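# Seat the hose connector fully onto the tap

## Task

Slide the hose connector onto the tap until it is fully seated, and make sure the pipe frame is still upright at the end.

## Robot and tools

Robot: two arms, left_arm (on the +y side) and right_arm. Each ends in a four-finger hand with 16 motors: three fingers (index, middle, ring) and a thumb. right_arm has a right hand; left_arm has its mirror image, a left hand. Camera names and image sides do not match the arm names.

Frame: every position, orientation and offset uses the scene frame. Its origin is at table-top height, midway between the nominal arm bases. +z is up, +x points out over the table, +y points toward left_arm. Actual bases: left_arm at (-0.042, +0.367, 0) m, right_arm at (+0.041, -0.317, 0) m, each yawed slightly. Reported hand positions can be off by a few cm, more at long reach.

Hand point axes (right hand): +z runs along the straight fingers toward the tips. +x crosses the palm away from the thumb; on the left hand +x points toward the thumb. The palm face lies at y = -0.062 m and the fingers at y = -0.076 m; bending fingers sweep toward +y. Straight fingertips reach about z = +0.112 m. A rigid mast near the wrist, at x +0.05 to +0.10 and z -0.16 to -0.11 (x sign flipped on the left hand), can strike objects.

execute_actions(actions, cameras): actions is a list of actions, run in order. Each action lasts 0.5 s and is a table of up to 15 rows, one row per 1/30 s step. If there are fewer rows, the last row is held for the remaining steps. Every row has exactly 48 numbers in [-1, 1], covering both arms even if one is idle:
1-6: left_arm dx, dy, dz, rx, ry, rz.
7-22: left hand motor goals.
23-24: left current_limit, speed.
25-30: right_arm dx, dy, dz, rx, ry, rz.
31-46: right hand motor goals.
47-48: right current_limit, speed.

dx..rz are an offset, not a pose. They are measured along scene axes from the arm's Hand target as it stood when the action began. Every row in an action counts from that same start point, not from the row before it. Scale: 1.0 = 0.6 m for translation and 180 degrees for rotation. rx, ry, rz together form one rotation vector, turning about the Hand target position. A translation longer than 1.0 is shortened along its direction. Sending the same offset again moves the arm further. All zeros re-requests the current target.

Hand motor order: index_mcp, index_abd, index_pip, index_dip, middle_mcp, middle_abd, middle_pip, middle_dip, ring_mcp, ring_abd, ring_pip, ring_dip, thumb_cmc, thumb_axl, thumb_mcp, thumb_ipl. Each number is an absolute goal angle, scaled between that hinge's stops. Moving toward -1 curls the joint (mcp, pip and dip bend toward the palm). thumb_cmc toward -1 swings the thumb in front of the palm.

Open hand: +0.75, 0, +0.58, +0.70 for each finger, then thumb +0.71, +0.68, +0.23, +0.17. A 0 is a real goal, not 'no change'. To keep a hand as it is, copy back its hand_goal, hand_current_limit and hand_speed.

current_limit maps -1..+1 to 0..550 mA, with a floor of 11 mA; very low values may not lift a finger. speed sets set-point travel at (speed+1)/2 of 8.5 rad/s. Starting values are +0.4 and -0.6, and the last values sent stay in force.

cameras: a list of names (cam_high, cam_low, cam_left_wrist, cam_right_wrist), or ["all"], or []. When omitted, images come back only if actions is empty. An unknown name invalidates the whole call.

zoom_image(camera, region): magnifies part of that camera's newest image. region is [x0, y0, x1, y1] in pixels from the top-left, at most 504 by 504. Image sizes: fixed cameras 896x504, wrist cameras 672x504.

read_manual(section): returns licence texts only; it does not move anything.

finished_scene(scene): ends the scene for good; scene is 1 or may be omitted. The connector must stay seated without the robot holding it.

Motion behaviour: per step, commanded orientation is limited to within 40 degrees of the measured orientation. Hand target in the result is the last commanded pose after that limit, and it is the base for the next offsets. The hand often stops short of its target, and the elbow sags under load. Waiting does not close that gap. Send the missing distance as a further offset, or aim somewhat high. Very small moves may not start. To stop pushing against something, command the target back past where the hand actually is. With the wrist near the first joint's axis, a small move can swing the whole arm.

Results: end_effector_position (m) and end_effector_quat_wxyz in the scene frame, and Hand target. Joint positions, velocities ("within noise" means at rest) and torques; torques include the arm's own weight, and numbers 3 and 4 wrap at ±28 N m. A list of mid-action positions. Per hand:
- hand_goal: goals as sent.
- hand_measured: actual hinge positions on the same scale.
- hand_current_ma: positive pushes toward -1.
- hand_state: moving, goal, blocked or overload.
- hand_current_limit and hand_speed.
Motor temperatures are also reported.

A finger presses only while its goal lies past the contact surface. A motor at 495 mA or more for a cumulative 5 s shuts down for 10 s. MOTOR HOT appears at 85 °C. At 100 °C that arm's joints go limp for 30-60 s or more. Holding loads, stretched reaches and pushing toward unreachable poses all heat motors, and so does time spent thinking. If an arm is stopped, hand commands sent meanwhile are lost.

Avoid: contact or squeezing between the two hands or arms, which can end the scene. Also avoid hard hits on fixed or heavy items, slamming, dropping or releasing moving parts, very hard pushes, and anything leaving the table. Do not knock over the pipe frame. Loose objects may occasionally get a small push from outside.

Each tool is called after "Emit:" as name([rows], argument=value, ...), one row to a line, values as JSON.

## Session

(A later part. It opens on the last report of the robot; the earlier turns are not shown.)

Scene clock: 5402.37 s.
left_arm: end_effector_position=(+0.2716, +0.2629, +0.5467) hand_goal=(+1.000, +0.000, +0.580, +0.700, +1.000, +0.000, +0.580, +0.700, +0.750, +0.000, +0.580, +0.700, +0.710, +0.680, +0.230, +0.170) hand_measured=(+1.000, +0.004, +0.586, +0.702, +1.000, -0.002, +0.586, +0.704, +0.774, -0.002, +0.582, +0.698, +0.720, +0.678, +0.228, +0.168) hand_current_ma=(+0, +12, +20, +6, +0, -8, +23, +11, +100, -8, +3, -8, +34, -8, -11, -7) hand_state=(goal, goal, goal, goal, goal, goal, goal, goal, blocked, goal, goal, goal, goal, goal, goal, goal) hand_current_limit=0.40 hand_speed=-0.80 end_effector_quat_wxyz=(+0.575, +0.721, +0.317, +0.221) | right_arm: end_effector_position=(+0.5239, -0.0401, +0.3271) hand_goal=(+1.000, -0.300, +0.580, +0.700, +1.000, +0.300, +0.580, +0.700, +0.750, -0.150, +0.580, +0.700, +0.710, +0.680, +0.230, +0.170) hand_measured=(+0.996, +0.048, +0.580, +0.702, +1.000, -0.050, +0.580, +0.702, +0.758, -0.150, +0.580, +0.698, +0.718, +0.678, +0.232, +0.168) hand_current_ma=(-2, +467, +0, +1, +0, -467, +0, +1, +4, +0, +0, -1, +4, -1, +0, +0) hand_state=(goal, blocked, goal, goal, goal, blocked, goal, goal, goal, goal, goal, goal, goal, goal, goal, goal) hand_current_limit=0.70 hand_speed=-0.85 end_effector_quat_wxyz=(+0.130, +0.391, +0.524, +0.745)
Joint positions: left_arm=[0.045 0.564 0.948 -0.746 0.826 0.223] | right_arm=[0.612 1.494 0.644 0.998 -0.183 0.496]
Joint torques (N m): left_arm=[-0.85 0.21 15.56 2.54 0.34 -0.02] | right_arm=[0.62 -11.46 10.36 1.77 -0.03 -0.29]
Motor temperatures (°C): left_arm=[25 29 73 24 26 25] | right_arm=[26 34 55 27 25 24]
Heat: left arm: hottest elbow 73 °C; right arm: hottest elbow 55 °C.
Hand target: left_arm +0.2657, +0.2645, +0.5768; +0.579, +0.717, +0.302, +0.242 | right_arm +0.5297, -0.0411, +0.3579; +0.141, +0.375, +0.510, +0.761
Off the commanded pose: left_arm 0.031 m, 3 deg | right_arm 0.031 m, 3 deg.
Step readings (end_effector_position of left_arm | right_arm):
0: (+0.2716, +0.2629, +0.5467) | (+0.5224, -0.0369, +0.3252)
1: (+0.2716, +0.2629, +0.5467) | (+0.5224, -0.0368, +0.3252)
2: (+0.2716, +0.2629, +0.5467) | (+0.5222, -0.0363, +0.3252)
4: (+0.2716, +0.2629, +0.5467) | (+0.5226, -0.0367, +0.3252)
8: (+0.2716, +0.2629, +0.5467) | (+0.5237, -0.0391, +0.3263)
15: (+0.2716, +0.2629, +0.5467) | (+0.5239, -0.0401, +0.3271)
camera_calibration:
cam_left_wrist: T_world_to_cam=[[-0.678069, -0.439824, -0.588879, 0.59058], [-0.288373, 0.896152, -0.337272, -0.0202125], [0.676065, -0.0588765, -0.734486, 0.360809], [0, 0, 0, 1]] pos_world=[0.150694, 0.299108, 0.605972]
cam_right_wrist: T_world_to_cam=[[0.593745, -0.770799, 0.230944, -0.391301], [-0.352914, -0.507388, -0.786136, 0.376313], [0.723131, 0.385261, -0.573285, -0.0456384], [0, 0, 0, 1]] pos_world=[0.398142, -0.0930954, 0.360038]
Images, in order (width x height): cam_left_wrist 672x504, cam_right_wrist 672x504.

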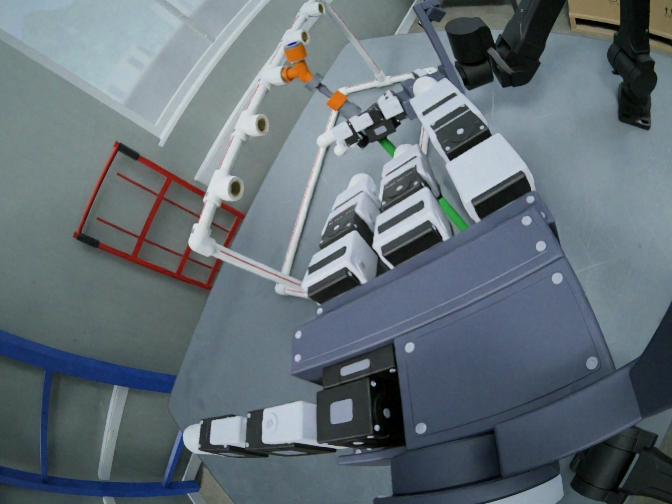

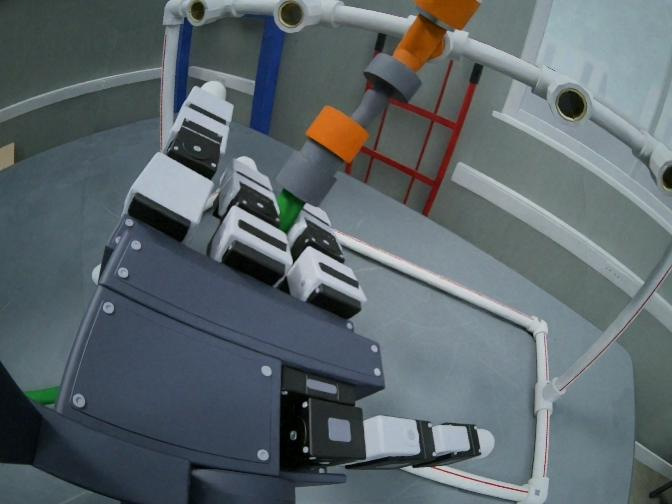

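Emit:
execute_actions([
  [[0,0,0,0,0,0, 1,0.0,0.58,0.7, 1,0.0,0.58,0.7, 0.75,0.0,0.58,0.7, 0.71,0.68,0.23,0.17, 0.4,-0.8, -0.016,0.0,-0.004,0,0,0, 1,-0.3,0.58,0.7, 1,0.3,0.58,0.7, 0.75,-0.15,0.58,0.7, 0.71,0.68,0.23,0.17, 0.7,-0.85]],
], cameras=["cam_right_wrist","cam_left_wrist"])

Emit:
zoom_image(camera="cam_left_wrist", region=[300, 60, 400, 140])

Emit:
zoom_image(camera="cam_right_wrist", region=[260, 0, 420, 220])

Scene clock: 5449.60 s.
left_arm: end_effector_position=(+0.2716, +0.2629, +0.5467) hand_goal=(+1.000, +0.000, +0.580, +0.700, +1.000, +0.000, +0.580, +0.700, +0.750, +0.000, +0.580, +0.700, +0.710, +0.680, +0.230, +0.170) hand_measured=(+1.000, +0.004, +0.586, +0.702, +1.000, -0.002, +0.586, +0.704, +0.774, -0.002, +0.582, +0.698, +0.720, +0.678, +0.228, +0.168) hand_current_ma=(+0, +12, +20, +6, +0, -8, +23, +11, +100, -8, +3, -8, +34, -8, -11, -7) hand_state=(goal, goal, goal, goal, goal, goal, goal, goal, blocked, goal, goal, goal, goal, goal, goal, goal) hand_current_limit=0.40 hand_speed=-0.80 end_effector_quat_wxyz=(+0.575, +0.721, +0.317, +0.221) | right_arm: end_effector_position=(+0.5234, -0.0411, +0.3293) hand_goal=(+1.000, -0.300, +0.580, +0.700, +1.000, +0.300, +0.580, +0.700, +0.750, -0.150, +0.580, +0.700, +0.710, +0.680, +0.230, +0.170) hand_measured=(+0.998, +0.048, +0.580, +0.702, +1.000, -0.050, +0.580, +0.702, +0.758, -0.150, +0.580, +0.698, +0.718, +0.678, +0.232, +0.168) hand_current_ma=(-1, +468, +0, +1, +0, -467, +0, +1, +4, +0, +0, -1, +4, -1, +0, +0) hand_state=(goal, blocked, goal, goal, goal, blocked, goal, goal, goal, goal, goal, goal, goal, goal, goal, goal) hand_current_limit=0.70 hand_speed=-0.85 end_effector_quat_wxyz=(+0.132, +0.392, +0.522, +0.746)
Joint positions: left_arm=[0.045 0.564 0.948 -0.746 0.826 0.223] | right_arm=[0.613 1.489 0.644 0.998 -0.178 0.496]
Joint torques (N m): left_arm=[-0.79 0.15 15.56 2.54 0.34 -0.02] | right_arm=[1.44 -11.87 8.62 2.11 0.28 -0.32]
Motor temperatures (°C): left_arm=[25 28 73 24 26 25] | right_arm=[26 35 55 27 25 24]
Heat: left arm: hottest elbow 73 °C; right arm: hottest elbow 55 °C.
Hand target: left_arm +0.2657, +0.2645, +0.5768; +0.579, +0.717, +0.302, +0.242 | right_arm +0.5201, -0.0411, +0.3554; +0.141, +0.375, +0.510, +0.761
Off the commanded pose: left_arm 0.031 m, 3 deg | right_arm 0.026 m, 3 deg.
Step readings (end_effector_position of left_arm | right_arm):
0: (+0.2716, +0.2629, +0.5467) | (+0.5239, -0.0401, +0.3271)
1: (+0.2716, +0.2629, +0.5467) | (+0.5239, -0.0401, +0.3271)
2: (+0.2716, +0.2629, +0.5467) | (+0.5240, -0.0401, +0.3271)
4: (+0.2716, +0.2629, +0.5467) | (+0.5239, -0.0407, +0.3279)
8: (+0.2716, +0.2629, +0.5467) | (+0.5235, -0.0410, +0.3293)
15: (+0.2716, +0.2629, +0.5467) | (+0.5234, -0.0411, +0.3293)
camera_calibration:
cam_left_wrist: T_world_to_cam=[[-0.678069, -0.439824, -0.588879, 0.59058], [-0.288373, 0.896152, -0.337272, -0.0202125], [0.676065, -0.0588765, -0.734486, 0.360809], [0, 0, 0, 1]] pos_world=[0.150694, 0.299108, 0.605972]
cam_right_wrist: T_world_to_cam=[[0.58958, -0.774129, 0.230475, -0.390012], [-0.352738, -0.503468, -0.78873, 0.378302], [0.726616, 0.383723, -0.5699, -0.0465774], [0, 0, 0, 1]] pos_world=[0.397229, -0.093584, 0.361722]
Images, in order (width x height): cam_left_wrist 672x504, cam_right_wrist 672x504.

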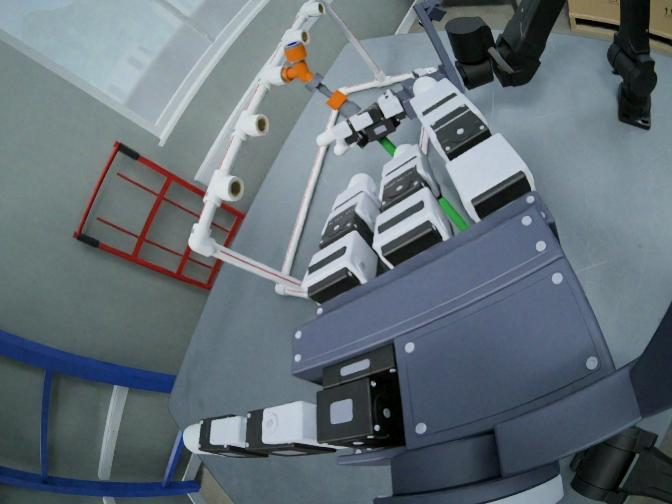

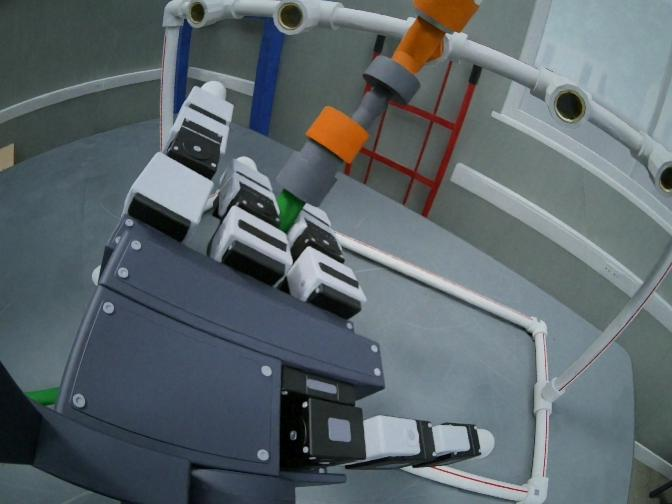

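Scaled by 5.040 from the camera's 672x504 image, which has a finer 960x720 frame.

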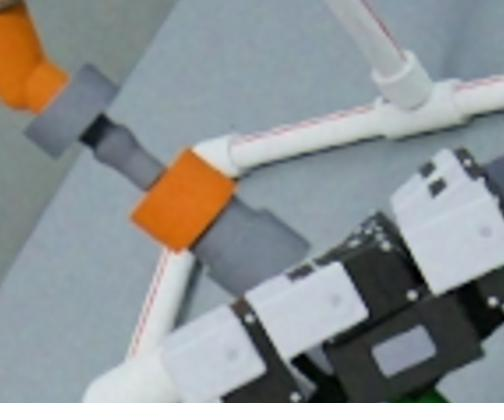

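Scaled by 2.291 from the camera's 672x504 image, which has a finer 960x720 frame.

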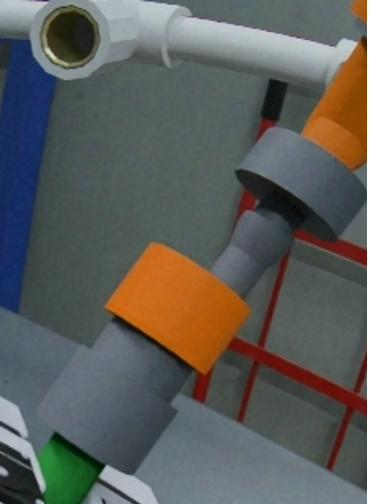

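Emit:
zoom_image(camera="cam_right_wrist", region=[320, 30, 440, 150])

Emit:
zoom_image(camera="cam_left_wrist", region=[290, 50, 370, 120])

Scaled by 4.200 from the camera's 672x504 image, which has a finer 960x720 frame.

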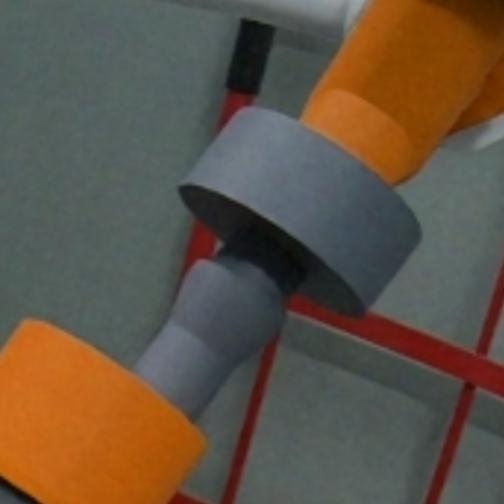

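Scaled by 6.300 from the camera's 672x504 image, which has a finer 960x720 frame.

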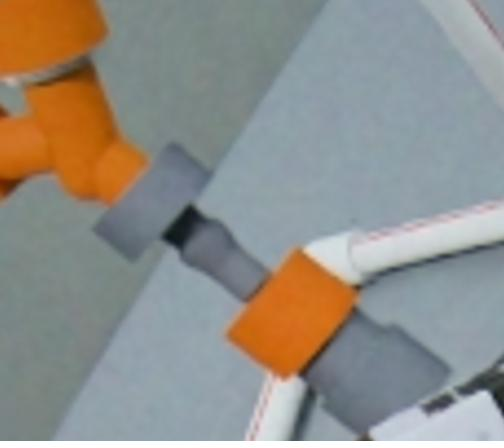

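Emit:
execute_actions([
  [[0,0,0,0,0,0, 1,0.0,0.58,0.7, 1,0.0,0.58,0.7, 0.75,0.0,0.58,0.7, 0.71,0.68,0.23,0.17, 0.4,-0.8, 0.0,0.0,-0.035,0,0,0, 1,-0.3,0.58,0.7, 1,0.3,0.58,0.7, 0.75,-0.15,0.58,0.7, 0.71,0.68,0.23,0.17, 0.7,-0.85]],
  [[0,0,0,0,0,0, 1,0.0,0.58,0.7, 1,0.0,0.58,0.7, 0.75,0.0,0.58,0.7, 0.71,0.68,0.23,0.17, 0.4,-0.8, 0.03,0.0,0,0,0,0, 1,-0.3,0.58,0.7, 1,0.3,0.58,0.7, 0.75,-0.15,0.58,0.7, 0.71,0.68,0.23,0.17, 0.7,-0.85]],
], cameras=["cam_right_wrist","cam_left_wrist"])

Emit:
zoom_image(camera="cam_left_wrist", region=[290, 50, 390, 130])

Emit:
zoom_image(camera="cam_right_wrist", region=[280, 20, 440, 220])

Scene clock: 5682.63 s.
left_arm: end_effector_position=(+0.2716, +0.2629, +0.5467) hand_goal=(+1.000, +0.000, +0.580, +0.700, +1.000, +0.000, +0.580, +0.700, +0.750, +0.000, +0.580, +0.700, +0.710, +0.680, +0.230, +0.170) hand_measured=(+1.000, +0.004, +0.586, +0.702, +1.000, -0.002, +0.586, +0.704, +0.774, -0.002, +0.582, +0.698, +0.720, +0.678, +0.228, +0.168) hand_current_ma=(+0, +12, +20, +6, +0, -8, +23, +11, +100, -8, +3, -8, +34, -8, -11, -7) hand_state=(goal, goal, goal, goal, goal, goal, goal, goal, blocked, goal, goal, goal, goal, goal, goal, goal) hand_current_limit=0.40 hand_speed=-0.80 end_effector_quat_wxyz=(+0.575, +0.721, +0.317, +0.221) | right_arm: end_effector_position=(+0.5303, -0.0417, +0.3123) hand_goal=(+1.000, -0.300, +0.580, +0.700, +1.000, +0.300, +0.580, +0.700, +0.750, -0.150, +0.580, +0.700, +0.710, +0.680, +0.230, +0.170) hand_measured=(+0.998, +0.048, +0.580, +0.702, +1.000, -0.050, +0.582, +0.702, +0.758, -0.150, +0.580, +0.698, +0.718, +0.678, +0.232, +0.168) hand_current_ma=(-1, +468, +0, +1, +0, -467, +0, +1, +4, +0, +0, -1, +4, -1, +0, +0) hand_state=(goal, blocked, goal, goal, goal, blocked, goal, goal, goal, goal, goal, goal, goal, goal, goal, goal) hand_current_limit=0.70 hand_speed=-0.85 end_effector_quat_wxyz=(+0.130, +0.392, +0.525, +0.744)
Joint positions: left_arm=[0.045 0.564 0.948 -0.746 0.826 0.223] | right_arm=[0.6 1.542 0.644 1.044 -0.195 0.497]
Joint torques (N m): left_arm=[-0.79 0.21 15.54 2.54 0.34 -0.02] | right_arm=[0.03 -10.99 10.11 3 -0.02 -0.23]
Motor temperatures (°C): left_arm=[25 28 75 24 26 25] | right_arm=[26 35 49 27 25 24]
Heat: left arm: hottest elbow 75 °C; right arm: hottest elbow 49 °C.
Hand target: left_arm +0.2657, +0.2645, +0.5768; +0.579, +0.717, +0.302, +0.242 | right_arm +0.5382, -0.0411, +0.3343; +0.141, +0.375, +0.510, +0.761
Off the commanded pose: left_arm 0.031 m, 3 deg | right_arm 0.023 m, 3 deg.
Step readings (end_effector_position of left_arm | right_arm):
0: (+0.2716, +0.2629, +0.5467) | (+0.5234, -0.0411, +0.3293)
1: (+0.2716, +0.2629, +0.5467) | (+0.5234, -0.0411, +0.3293)
2: (+0.2716, +0.2629, +0.5467) | (+0.5234, -0.0411, +0.3293)
4: (+0.2716, +0.2629, +0.5467) | (+0.5232, -0.0410, +0.3297)
8: (+0.2716, +0.2629, +0.5467) | (+0.5235, -0.0407, +0.3278)
15: (+0.2716, +0.2629, +0.5467) | (+0.5234, -0.0409, +0.3276)
16: (+0.2716, +0.2629, +0.5467) | (+0.5234, -0.0407, +0.3274)
17: (+0.2716, +0.2629, +0.5467) | (+0.5235, -0.0404, +0.3268)
19: (+0.2716, +0.2629, +0.5467) | (+0.5236, -0.0393, +0.3253)
23: (+0.2716, +0.2629, +0.5467) | (+0.5272, -0.0400, +0.3178)
30: (+0.2716, +0.2629, +0.5467) | (+0.5304, -0.0417, +0.3123)
camera_calibration:
cam_left_wrist: T_world_to_cam=[[-0.678069, -0.439824, -0.588879, 0.59058], [-0.288373, 0.896152, -0.337272, -0.0202125], [0.676065, -0.0588765, -0.734486, 0.360809], [0, 0, 0, 1]] pos_world=[0.150694, 0.299108, 0.605972]
cam_right_wrist: T_world_to_cam=[[0.593501, -0.770702, 0.231895, -0.393051], [-0.354619, -0.509065, -0.784282, 0.366364], [0.722497, 0.383237, -0.575436, -0.0572262], [0, 0, 0, 1]] pos_world=[0.404542, -0.0944904, 0.345549]
Images, in order (width x height): cam_left_wrist 672x504, cam_right_wrist 672x504.

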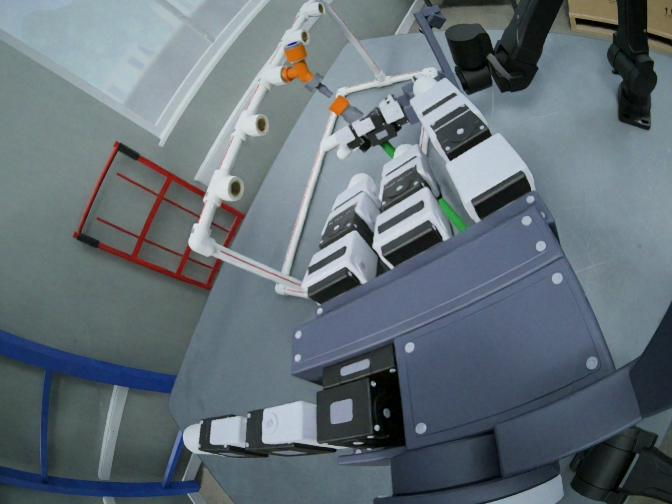

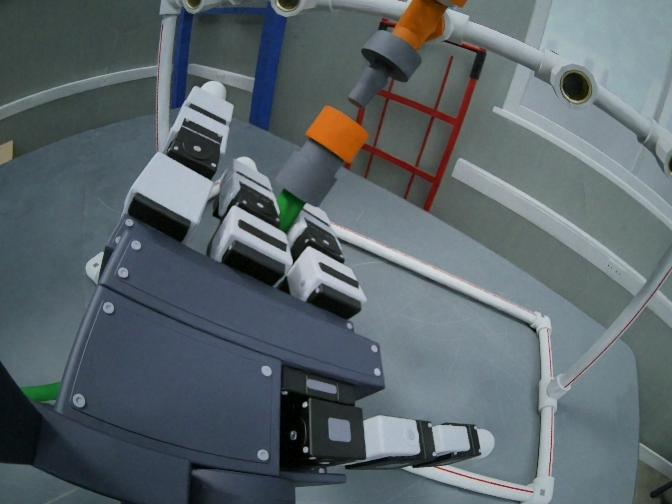

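Scaled by 5.040 from the camera's 672x504 image, which has a finer 960x720 frame.

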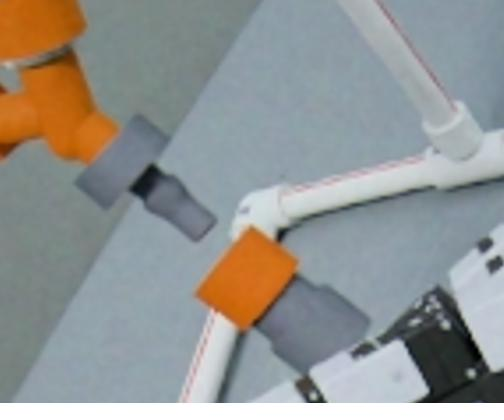

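Scaled by 2.520 from the camera's 672x504 image, which has a finer 960x720 frame.

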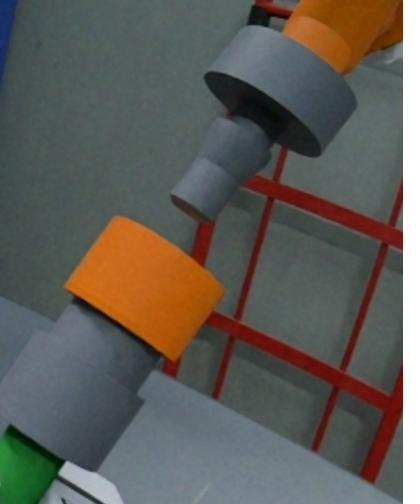

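Emit:
execute_actions([
  [[0.0446,0.0264,-0.14,-0.1408,0.0682,-0.0038, 1,0.0,0.58,0.7, 1,0.0,0.58,0.7, 1,0.0,0.58,0.7, 0.71,0.68,0.23,0.17, 0.4,-0.8, 0,0,0,0,0,0, 1,-0.3,0.58,0.7, 1,0.3,0.58,0.7, 0.75,-0.15,0.58,0.7, 0.71,0.68,0.23,0.17, 0.7,-0.85]],
  [[0.0446,0.0264,-0.14,-0.1408,0.0682,-0.0038, 1,0.0,0.58,0.7, 1,0.0,0.58,0.7, 1,0.0,0.58,0.7, 0.71,0.68,0.23,0.17, 0.4,-0.8, 0,0,0,0,0,0, 1,-0.3,0.58,0.7, 1,0.3,0.58,0.7, 0.75,-0.15,0.58,0.7, 0.71,0.68,0.23,0.17, 0.7,-0.85]],
  [[0.0446,0.0264,-0.14,-0.1408,0.0682,-0.0038, 1,0.0,0.58,0.7, 1,0.0,0.58,0.7, 1,0.0,0.58,0.7, 0.71,0.68,0.23,0.17, 0.4,-0.8, 0,0,0,0,0,0, 1,-0.3,0.58,0.7, 1,0.3,0.58,0.7, 0.75,-0.15,0.58,0.7, 0.71,0.68,0.23,0.17, 0.7,-0.85]],
], cameras=["all"])

Scene clock: 5788.93 s.
left_arm: end_effector_position=(+0.3428, +0.3152, +0.3198) hand_goal=(+1.000, +0.000, +0.580, +0.700, +1.000, +0.000, +0.580, +0.700, +1.000, +0.000, +0.580, +0.700, +0.710, +0.680, +0.230, +0.170) hand_measured=(+1.000, +0.004, +0.584, +0.702, +1.000, +0.002, +0.584, +0.702, +1.000, +0.002, +0.582, +0.698, +0.716, +0.678, +0.228, +0.168) hand_current_ma=(+0, +10, +14, +6, +0, +6, +15, +9, +1, +6, +3, -8, +19, -8, -4, -7) hand_state=(goal, goal, goal, goal, goal, goal, goal, goal, goal, goal, goal, goal, goal, goal, goal, goal) hand_current_limit=0.40 hand_speed=-0.80 end_effector_quat_wxyz=(+0.761, +0.266, +0.552, -0.213) | right_arm: end_effector_position=(+0.5303, -0.0417, +0.3123) hand_goal=(+1.000, -0.300, +0.580, +0.700, +1.000, +0.300, +0.580, +0.700, +0.750, -0.150, +0.580, +0.700, +0.710, +0.680, +0.230, +0.170) hand_measured=(+0.998, +0.048, +0.580, +0.702, +1.000, -0.050, +0.582, +0.702, +0.758, -0.150, +0.580, +0.698, +0.718, +0.678, +0.232, +0.168) hand_current_ma=(-1, +467, +0, +1, +0, -467, +0, +1, +4, +0, +0, -1, +4, -1, +0, +0) hand_state=(goal, blocked, goal, goal, goal, blocked, goal, goal, goal, goal, goal, goal, goal, goal, goal, goal) hand_current_limit=0.70 hand_speed=-0.85 end_effector_quat_wxyz=(+0.130, +0.392, +0.525, +0.744)
Joint positions: left_arm=[-0.05 0.748 0.264 0.808 0.67 -1.602] | right_arm=[0.6 1.542 0.644 1.044 -0.195 0.497]
Joint torques (N m): left_arm=[-2.9 -0.79 10.62 3.62 -0.44 -0.34] | right_arm=[0.26 -10.05 10.02 2.95 -0.03 -0.26]
Motor temperatures (°C): left_arm=[25 28 75 24 26 25] | right_arm=[26 33 52 27 25 24]
Heat: left arm: hottest elbow 75 °C; right arm: hottest elbow 52 °C.
Hand target: left_arm +0.3460, +0.3120, +0.3251; +0.778, +0.256, +0.528, -0.223 | right_arm +0.5382, -0.0411, +0.3343; +0.141, +0.375, +0.510, +0.761
Off the commanded pose: left_arm 0.007 m, 4 deg | right_arm 0.023 m, 3 deg.
Step readings (end_effector_position of left_arm | right_arm):
0: (+0.2716, +0.2629, +0.5467) | (+0.5303, -0.0417, +0.3123)
1: (+0.2713, +0.2626, +0.5468) | (+0.5303, -0.0417, +0.3123)
2: (+0.2702, +0.2609, +0.5465) | (+0.5303, -0.0417, +0.3123)
4: (+0.2702, +0.2599, +0.5404) | (+0.5303, -0.0417, +0.3123)
8: (+0.2813, +0.2654, +0.4994) | (+0.5303, -0.0417, +0.3123)
15: (+0.2965, +0.2784, +0.4728) | (+0.5303, -0.0417, +0.3123)
16: (+0.2966, +0.2799, +0.4745) | (+0.5303, -0.0417, +0.3123)
17: (+0.2964, +0.2800, +0.4741) | (+0.5303, -0.0417, +0.3123)
19: (+0.2967, +0.2802, +0.4653) | (+0.5303, -0.0417, +0.3123)
23: (+0.3064, +0.2875, +0.4197) | (+0.5303, -0.0417, +0.3123)
30: (+0.3162, +0.2994, +0.3985) | (+0.5303, -0.0417, +0.3123)
31: (+0.3162, +0.2996, +0.4006) | (+0.5303, -0.0417, +0.3123)
32: (+0.3175, +0.3006, +0.3991) | (+0.5303, -0.0417, +0.3123)
34: (+0.3203, +0.3043, +0.3894) | (+0.5303, -0.0417, +0.3123)
38: (+0.3301, +0.3114, +0.3418) | (+0.5303, -0.0417, +0.3123)
45: (+0.3421, +0.3159, +0.3146) | (+0.5303, -0.0417, +0.3123)
camera_calibration:
cam_left_wrist: T_world_to_cam=[[-0.642527, -0.462229, 0.611149, 0.13933], [-0.711977, 0.0652765, -0.699162, 0.399734], [0.283279, -0.884355, -0.371039, 0.427663], [0, 0, 0, 1]] pos_world=[0.252977, 0.416515, 0.353007]
cam_right_wrist: T_world_to_cam=[[0.593501, -0.770702, 0.231895, -0.393051], [-0.354619, -0.509065, -0.784282, 0.366364], [0.722497, 0.383237, -0.575436, -0.0572262], [0, 0, 0, 1]] pos_world=[0.404542, -0.0944904, 0.345549]

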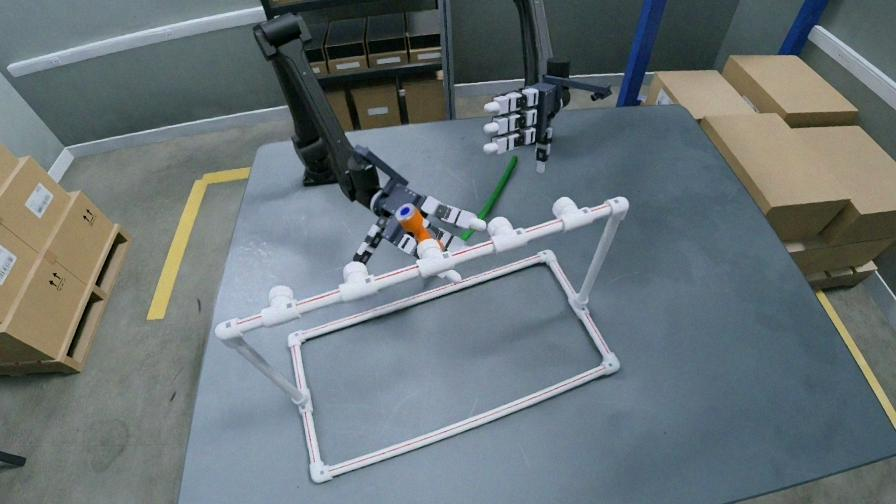

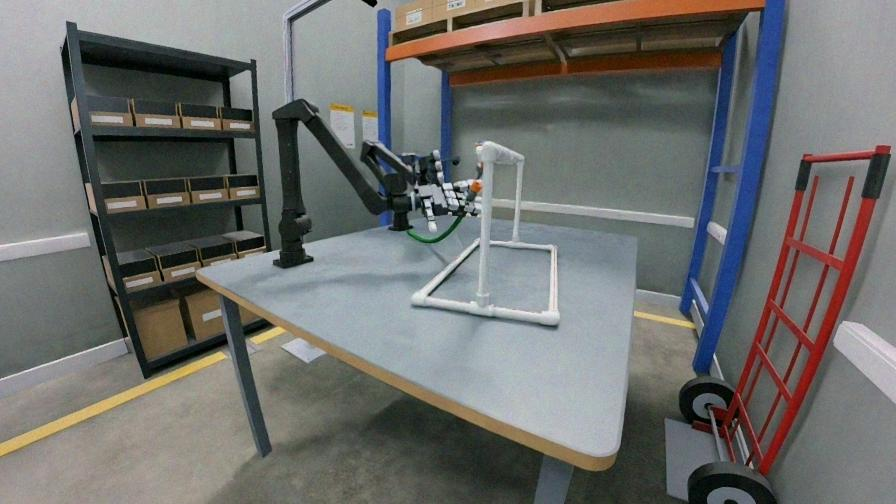

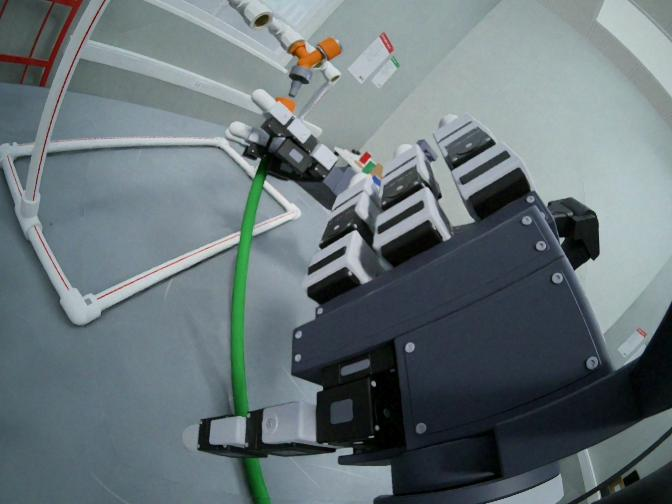

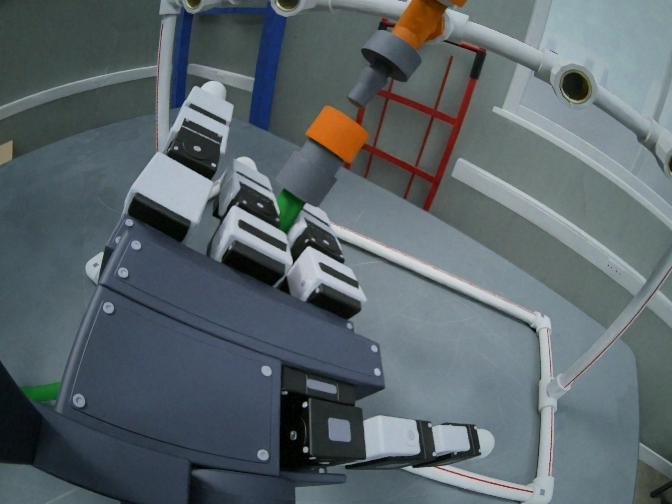

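Emit:
execute_actions([
  [[0,0,0,0,0,0, 1,0.0,0.58,0.7, 1,0.0,0.58,0.7, 1,0.0,0.58,0.7, 0.71,0.68,0.23,0.17, 0.4,-0.8, 0,0,0,0,0,0, 1,-0.3,0.58,0.7, 1,0.3,0.58,0.7, 1,-0.2,0.58,0.7, 0.71,0.68,0.23,0.17, 0.7,-0.85]],
], cameras=["cam_left_wrist","cam_right_wrist"])

Emit:
zoom_image(camera="cam_left_wrist", region=[230, 30, 350, 180])

Emit:
zoom_image(camera="cam_right_wrist", region=[280, 20, 440, 220])

Scene clock: 5802.30 s.
left_arm: end_effector_position=(+0.3450, +0.3160, +0.3200) hand_goal=(+1.000, +0.000, +0.580, +0.700, +1.000, +0.000, +0.580, +0.700, +1.000, +0.000, +0.580, +0.700, +0.710, +0.680, +0.230, +0.170) hand_measured=(+1.000, +0.004, +0.584, +0.702, +1.000, +0.002, +0.584, +0.702, +1.000, +0.002, +0.582, +0.698, +0.716, +0.678, +0.230, +0.168) hand_current_ma=(+0, +10, +14, +6, +0, +6, +15, +9, +1, +6, +3, -8, +18, -8, -4, -7) hand_state=(goal, goal, goal, goal, goal, goal, goal, goal, goal, goal, goal, goal, goal, goal, goal, goal) hand_current_limit=0.40 hand_speed=-0.80 end_effector_quat_wxyz=(+0.775, +0.257, +0.535, -0.217) | right_arm: end_effector_position=(+0.5303, -0.0417, +0.3123) hand_goal=(+1.000, -0.300, +0.580, +0.700, +1.000, +0.300, +0.580, +0.700, +1.000, -0.200, +0.580, +0.700, +0.710, +0.680, +0.230, +0.170) hand_measured=(+0.998, +0.048, +0.580, +0.702, +1.000, -0.050, +0.582, +0.702, +1.000, -0.192, +0.580, +0.698, +0.718, +0.678, +0.232, +0.168) hand_current_ma=(-1, +467, +0, +1, +0, -467, +0, +1, +0, +4, +0, -1, +4, -1, +0, +0) hand_state=(goal, blocked, goal, goal, goal, blocked, goal, goal, goal, goal, goal, goal, goal, goal, goal, goal) hand_current_limit=0.70 hand_speed=-0.85 end_effector_quat_wxyz=(+0.130, +0.392, +0.525, +0.744)
Joint positions: left_arm=[-0.053 0.811 0.25 0.943 0.654 -1.636] | right_arm=[0.6 1.542 0.644 1.044 -0.195 0.497]
Joint torques (N m): left_arm=[-2.78 -1.32 10.17 3.49 -0.47 -0.32] | right_arm=[0.38 -9.47 9.94 3.06 -0.04 -0.25]
Motor temperatures (°C): left_arm=[25 28 72 24 26 25] | right_arm=[26 33 52 27 25 24]
Heat: left arm: hottest elbow 72 °C; right arm: hottest elbow 52 °C.
Hand target: left_arm +0.3460, +0.3120, +0.3248; +0.778, +0.256, +0.528, -0.223 | right_arm +0.5381, -0.0411, +0.3343; +0.141, +0.375, +0.510, +0.761
Off the commanded pose: left_arm 0.006 m, 1 deg | right_arm 0.023 m, 3 deg.
Step readings (end_effector_position of left_arm | right_arm):
0: (+0.3428, +0.3152, +0.3198) | (+0.5303, -0.0417, +0.3123)
1: (+0.3428, +0.3153, +0.3197) | (+0.5303, -0.0417, +0.3123)
2: (+0.3427, +0.3156, +0.3204) | (+0.5303, -0.0417, +0.3123)
4: (+0.3429, +0.3163, +0.3223) | (+0.5303, -0.0417, +0.3123)
8: (+0.3452, +0.3162, +0.3198) | (+0.5303, -0.0417, +0.3123)
15: (+0.3453, +0.3161, +0.3191) | (+0.5303, -0.0417, +0.3123)
camera_calibration:
cam_left_wrist: T_world_to_cam=[[-0.663231, -0.443932, 0.602536, 0.145135], [-0.686954, 0.0415907, -0.725509, 0.408773], [0.297017, -0.895095, -0.332545, 0.414146], [0, 0, 0, 1]] pos_world=[0.254058, 0.418129, 0.346842]
cam_right_wrist: T_world_to_cam=[[0.593501, -0.770702, 0.231895, -0.393051], [-0.354619, -0.509065, -0.784282, 0.366364], [0.722497, 0.383237, -0.575436, -0.0572262], [0, 0, 0, 1]] pos_world=[0.404542, -0.0944904, 0.345549]
Images, in order (width x height): cam_left_wrist 672x504, cam_right_wrist 672x504.

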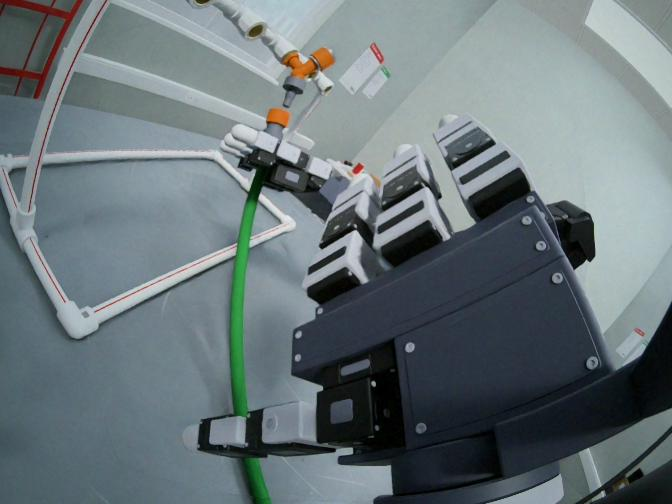

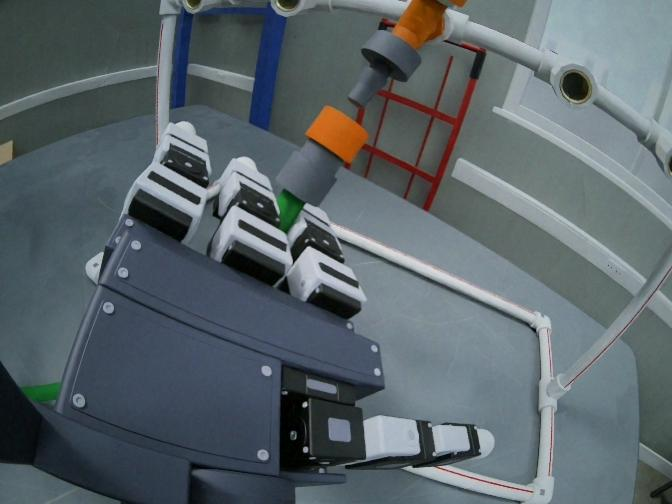

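Scaled by 3.360 from the camera's 672x504 image, which has a finer 960x720 frame.

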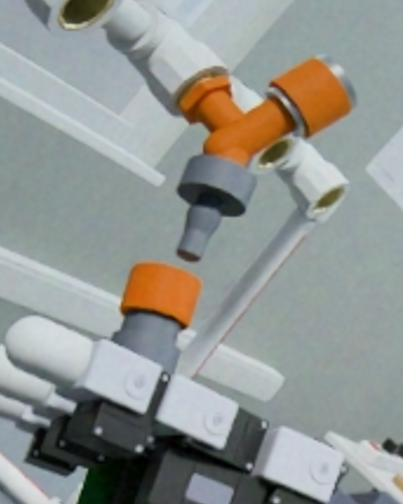

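Scaled by 2.520 from the camera's 672x504 image, which has a finer 960x720 frame.

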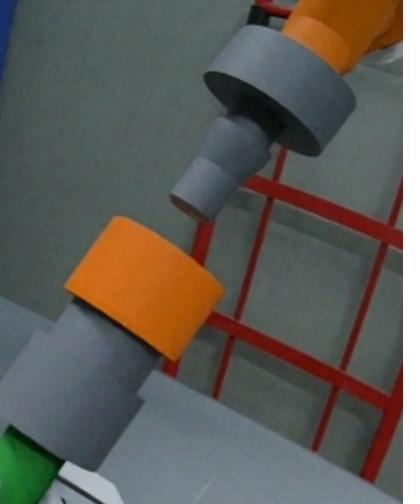

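Emit:
execute_actions([
  [[0,0,0,0,0,0, 1,0.0,0.58,0.7, 1,0.0,0.58,0.7, 1,0.0,0.58,0.7, 0.71,0.68,0.23,0.17, 0.4,-0.8, -0.028,0.002,0,0.0166,-0.0071,-0.0083, 1,-0.3,0.58,0.7, 1,0.3,0.58,0.7, 1,-0.2,0.58,0.7, 0.71,0.68,0.23,0.17, 0.7,-0.85]],
], cameras=["cam_left_wrist","cam_right_wrist"])

Emit:
zoom_image(camera="cam_left_wrist", region=[240, 40, 340, 160])

Emit:
zoom_image(camera="cam_right_wrist", region=[280, 20, 440, 220])

Scene clock: 5846.17 s.
left_arm: end_effector_position=(+0.3451, +0.3160, +0.3199) hand_goal=(+1.000, +0.000, +0.580, +0.700, +1.000, +0.000, +0.580, +0.700, +1.000, +0.000, +0.580, +0.700, +0.710, +0.680, +0.230, +0.170) hand_measured=(+1.000, +0.004, +0.584, +0.702, +1.000, +0.002, +0.584, +0.702, +1.000, +0.002, +0.582, +0.698, +0.716, +0.678, +0.230, +0.168) hand_current_ma=(+0, +10, +14, +6, +0, +6, +15, +9, +1, +6, +3, -8, +18, -8, -4, -7) hand_state=(goal, goal, goal, goal, goal, goal, goal, goal, goal, goal, goal, goal, goal, goal, goal, goal) hand_current_limit=0.40 hand_speed=-0.80 end_effector_quat_wxyz=(+0.775, +0.257, +0.535, -0.217) | right_arm: end_effector_position=(+0.5228, -0.0440, +0.3240) hand_goal=(+1.000, -0.300, +0.580, +0.700, +1.000, +0.300, +0.580, +0.700, +1.000, -0.200, +0.580, +0.700, +0.710, +0.680, +0.230, +0.170) hand_measured=(+0.998, +0.048, +0.582, +0.702, +1.000, -0.050, +0.584, +0.702, +1.000, -0.192, +0.580, +0.698, +0.716, +0.678, +0.232, +0.168) hand_current_ma=(-1, +467, +0, +1, +0, -467, +1, +1, +0, +3, +0, -1, +4, -1, +0, +0) hand_state=(goal, blocked, goal, goal, goal, blocked, goal, goal, goal, goal, goal, goal, goal, goal, goal, goal) hand_current_limit=0.70 hand_speed=-0.85 end_effector_quat_wxyz=(+0.145, +0.390, +0.492, +0.765)
Joint positions: left_arm=[-0.053 0.812 0.25 0.943 0.654 -1.637] | right_arm=[0.629 1.555 0.644 1.126 -0.123 0.509]
Joint torques (N m): left_arm=[-2.84 -1.2 10.18 3.62 -0.47 -0.31] | right_arm=[1.67 -10.46 7.92 3.11 0.11 -0.24]
Motor temperatures (°C): left_arm=[25 28 66 24 26 25] | right_arm=[26 33 52 27 25 24]
Heat: left arm: hottest elbow 66 °C; right arm: hottest elbow 52 °C.
Hand target: left_arm +0.3460, +0.3120, +0.3250; +0.778, +0.256, +0.528, -0.223 | right_arm +0.5214, -0.0399, +0.3343; +0.147, +0.377, +0.483, +0.776
Off the commanded pose: left_arm 0.006 m, 1 deg | right_arm 0.011 m, 2 deg.
Step readings (end_effector_position of left_arm | right_arm):
0: (+0.3450, +0.3160, +0.3201) | (+0.5303, -0.0417, +0.3123)
1: (+0.3450, +0.3160, +0.3201) | (+0.5304, -0.0420, +0.3125)
2: (+0.3450, +0.3160, +0.3201) | (+0.5305, -0.0434, +0.3135)
4: (+0.3450, +0.3160, +0.3201) | (+0.5292, -0.0460, +0.3172)
8: (+0.3451, +0.3160, +0.3199) | (+0.5256, -0.0446, +0.3205)
15: (+0.3451, +0.3160, +0.3199) | (+0.5230, -0.0438, +0.3235)
camera_calibration:
cam_left_wrist: T_world_to_cam=[[-0.663049, -0.44353, 0.603032, 0.144876], [-0.68726, 0.0413689, -0.725233, 0.408844], [0.296716, -0.895304, -0.33225, 0.414145], [0, 0, 0, 1]] pos_world=[0.254159, 0.41813, 0.346742]
cam_right_wrist: T_world_to_cam=[[0.552281, -0.806495, 0.211072, -0.366414], [-0.339205, -0.448676, -0.826819, 0.380102], [0.761529, 0.38504, -0.521362, -0.081967], [0, 0, 0, 1]] pos_world=[0.393716, -0.093408, 0.348881]
Images, in order (width x height): cam_left_wrist 672x504, cam_right_wrist 672x504.

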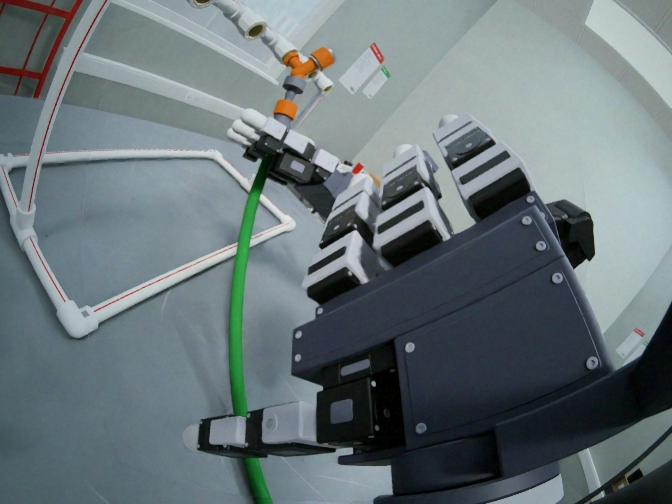

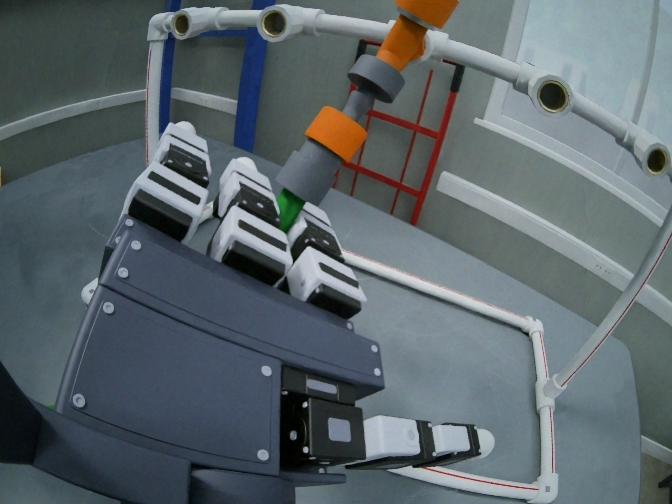

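Scaled by 4.200 from the camera's 672x504 image, which has a finer 960x720 frame.

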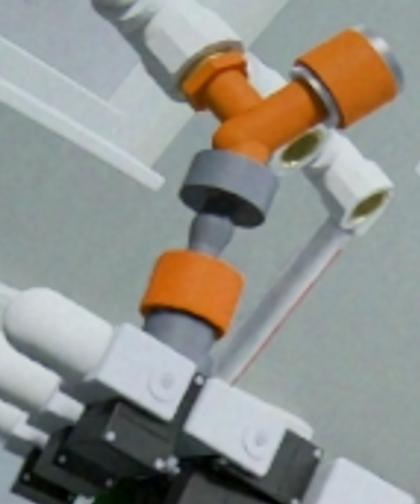

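Scaled by 2.520 from the camera's 672x504 image, which has a finer 960x720 frame.

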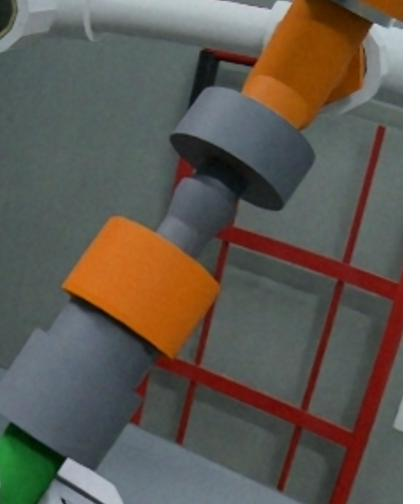

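Emit:
execute_actions([
  [[0,0,0,0,0,0, 1,0.0,0.58,0.7, 1,0.0,0.58,0.7, 1,0.0,0.58,0.7, 0.71,0.68,0.23,0.17, 0.4,-0.8, 0.005,-0.006,0.02,0,0,0, 1,-0.3,0.58,0.7, 1,0.3,0.58,0.7, 1,-0.2,0.58,0.7, 0.71,0.68,0.23,0.17, 0.7,-0.85]],
], cameras=["cam_left_wrist","cam_right_wrist"])

Emit:
zoom_image(camera="cam_left_wrist", region=[240, 40, 340, 160])

Emit:
zoom_image(camera="cam_right_wrist", region=[280, 20, 440, 220])

Scene clock: 5883.07 s.
left_arm: end_effector_position=(+0.3451, +0.3160, +0.3199) hand_goal=(+1.000, +0.000, +0.580, +0.700, +1.000, +0.000, +0.580, +0.700, +1.000, +0.000, +0.580, +0.700, +0.710, +0.680, +0.230, +0.170) hand_measured=(+1.000, +0.004, +0.584, +0.702, +1.000, +0.002, +0.584, +0.702, +1.000, +0.002, +0.582, +0.698, +0.716, +0.678, +0.230, +0.168) hand_current_ma=(+0, +10, +14, +6, +0, +6, +15, +9, +1, +6, +3, -8, +18, -8, -4, -7) hand_state=(goal, goal, goal, goal, goal, goal, goal, goal, goal, goal, goal, goal, goal, goal, goal, goal) hand_current_limit=0.40 hand_speed=-0.80 end_effector_quat_wxyz=(+0.775, +0.257, +0.535, -0.217) | right_arm: end_effector_position=(+0.5228, -0.0432, +0.3235) hand_goal=(+1.000, -0.300, +0.580, +0.700, +1.000, +0.300, +0.580, +0.700, +1.000, -0.200, +0.580, +0.700, +0.710, +0.680, +0.230, +0.170) hand_measured=(+0.998, +0.048, +0.582, +0.702, +1.000, -0.050, +0.584, +0.702, +1.000, -0.192, +0.580, +0.698, +0.716, +0.678, +0.232, +0.168) hand_current_ma=(-1, +468, +0, +1, +0, -467, +1, +1, +0, +3, +0, -1, +4, -1, +0, +0) hand_state=(goal, blocked, goal, goal, goal, blocked, goal, goal, goal, goal, goal, goal, goal, goal, goal, goal) hand_current_limit=0.70 hand_speed=-0.85 end_effector_quat_wxyz=(+0.143, +0.390, +0.494, +0.764)
Joint positions: left_arm=[-0.053 0.812 0.25 0.943 0.654 -1.637] | right_arm=[0.629 1.554 0.644 1.123 -0.127 0.511]
Joint torques (N m): left_arm=[-2.84 -1.2 10.17 3.6 -0.47 -0.31] | right_arm=[0.5 -12.22 8.68 1.68 -0.11 -0.22]
Motor temperatures (°C): left_arm=[25 28 63 24 26 25] | right_arm=[26 34 49 27 25 24]
Heat: left arm: hottest elbow 63 °C; right arm: hottest elbow 49 °C.
Hand target: left_arm +0.3460, +0.3120, +0.3250; +0.778, +0.256, +0.528, -0.223 | right_arm +0.5243, -0.0435, +0.3464; +0.147, +0.377, +0.483, +0.777
Off the commanded pose: left_arm 0.006 m, 1 deg | right_arm 0.023 m, 2 deg.
Step readings (end_effector_position of left_arm | right_arm):
0: (+0.3451, +0.3160, +0.3199) | (+0.5228, -0.0440, +0.3240)
1: (+0.3451, +0.3160, +0.3199) | (+0.5228, -0.0440, +0.3240)
2: (+0.3451, +0.3160, +0.3199) | (+0.5228, -0.0440, +0.3240)
4: (+0.3451, +0.3160, +0.3199) | (+0.5228, -0.0438, +0.3240)
8: (+0.3451, +0.3160, +0.3199) | (+0.5228, -0.0435, +0.3238)
15: (+0.3451, +0.3160, +0.3199) | (+0.5228, -0.0432, +0.3235)
camera_calibration:
cam_left_wrist: T_world_to_cam=[[-0.663049, -0.44353, 0.603032, 0.144876], [-0.68726, 0.0413689, -0.725233, 0.408844], [0.296716, -0.895304, -0.33225, 0.414145], [0, 0, 0, 1]] pos_world=[0.254159, 0.41813, 0.346742]
cam_right_wrist: T_world_to_cam=[[0.556808, -0.803609, 0.210185, -0.367523], [-0.339385, -0.451052, -0.825452, 0.379553], [0.758144, 0.388285, -0.523882, -0.0798989], [0, 0, 0, 1]] pos_world=[0.394029, -0.0931234, 0.348692]
Images, in order (width x height): cam_left_wrist 672x504, cam_right_wrist 672x504.

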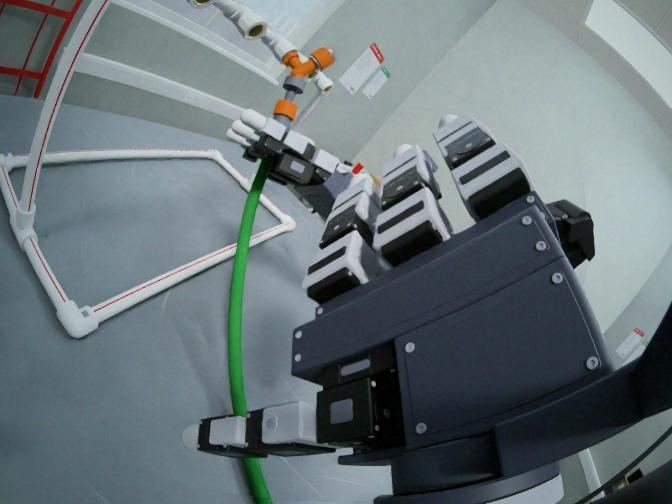

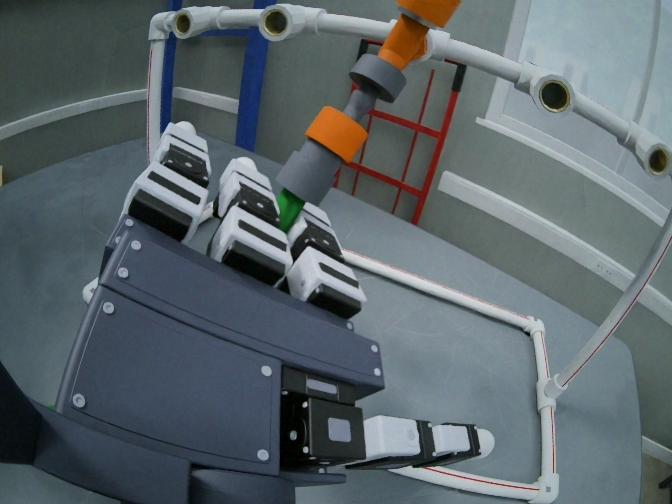

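Scaled by 4.200 from the camera's 672x504 image, which has a finer 960x720 frame.

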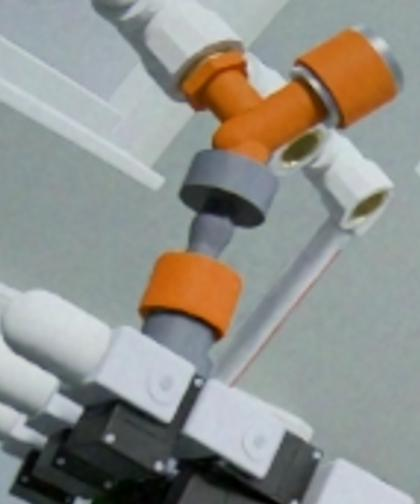

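Scaled by 2.520 from the camera's 672x504 image, which has a finer 960x720 frame.

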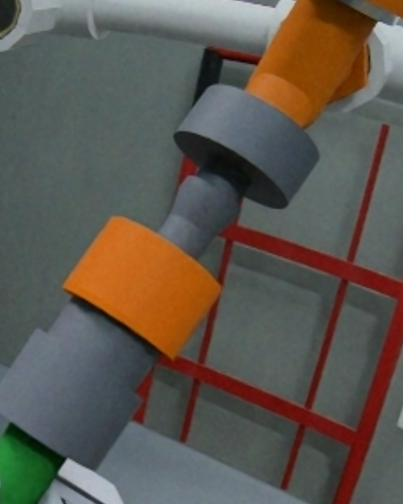

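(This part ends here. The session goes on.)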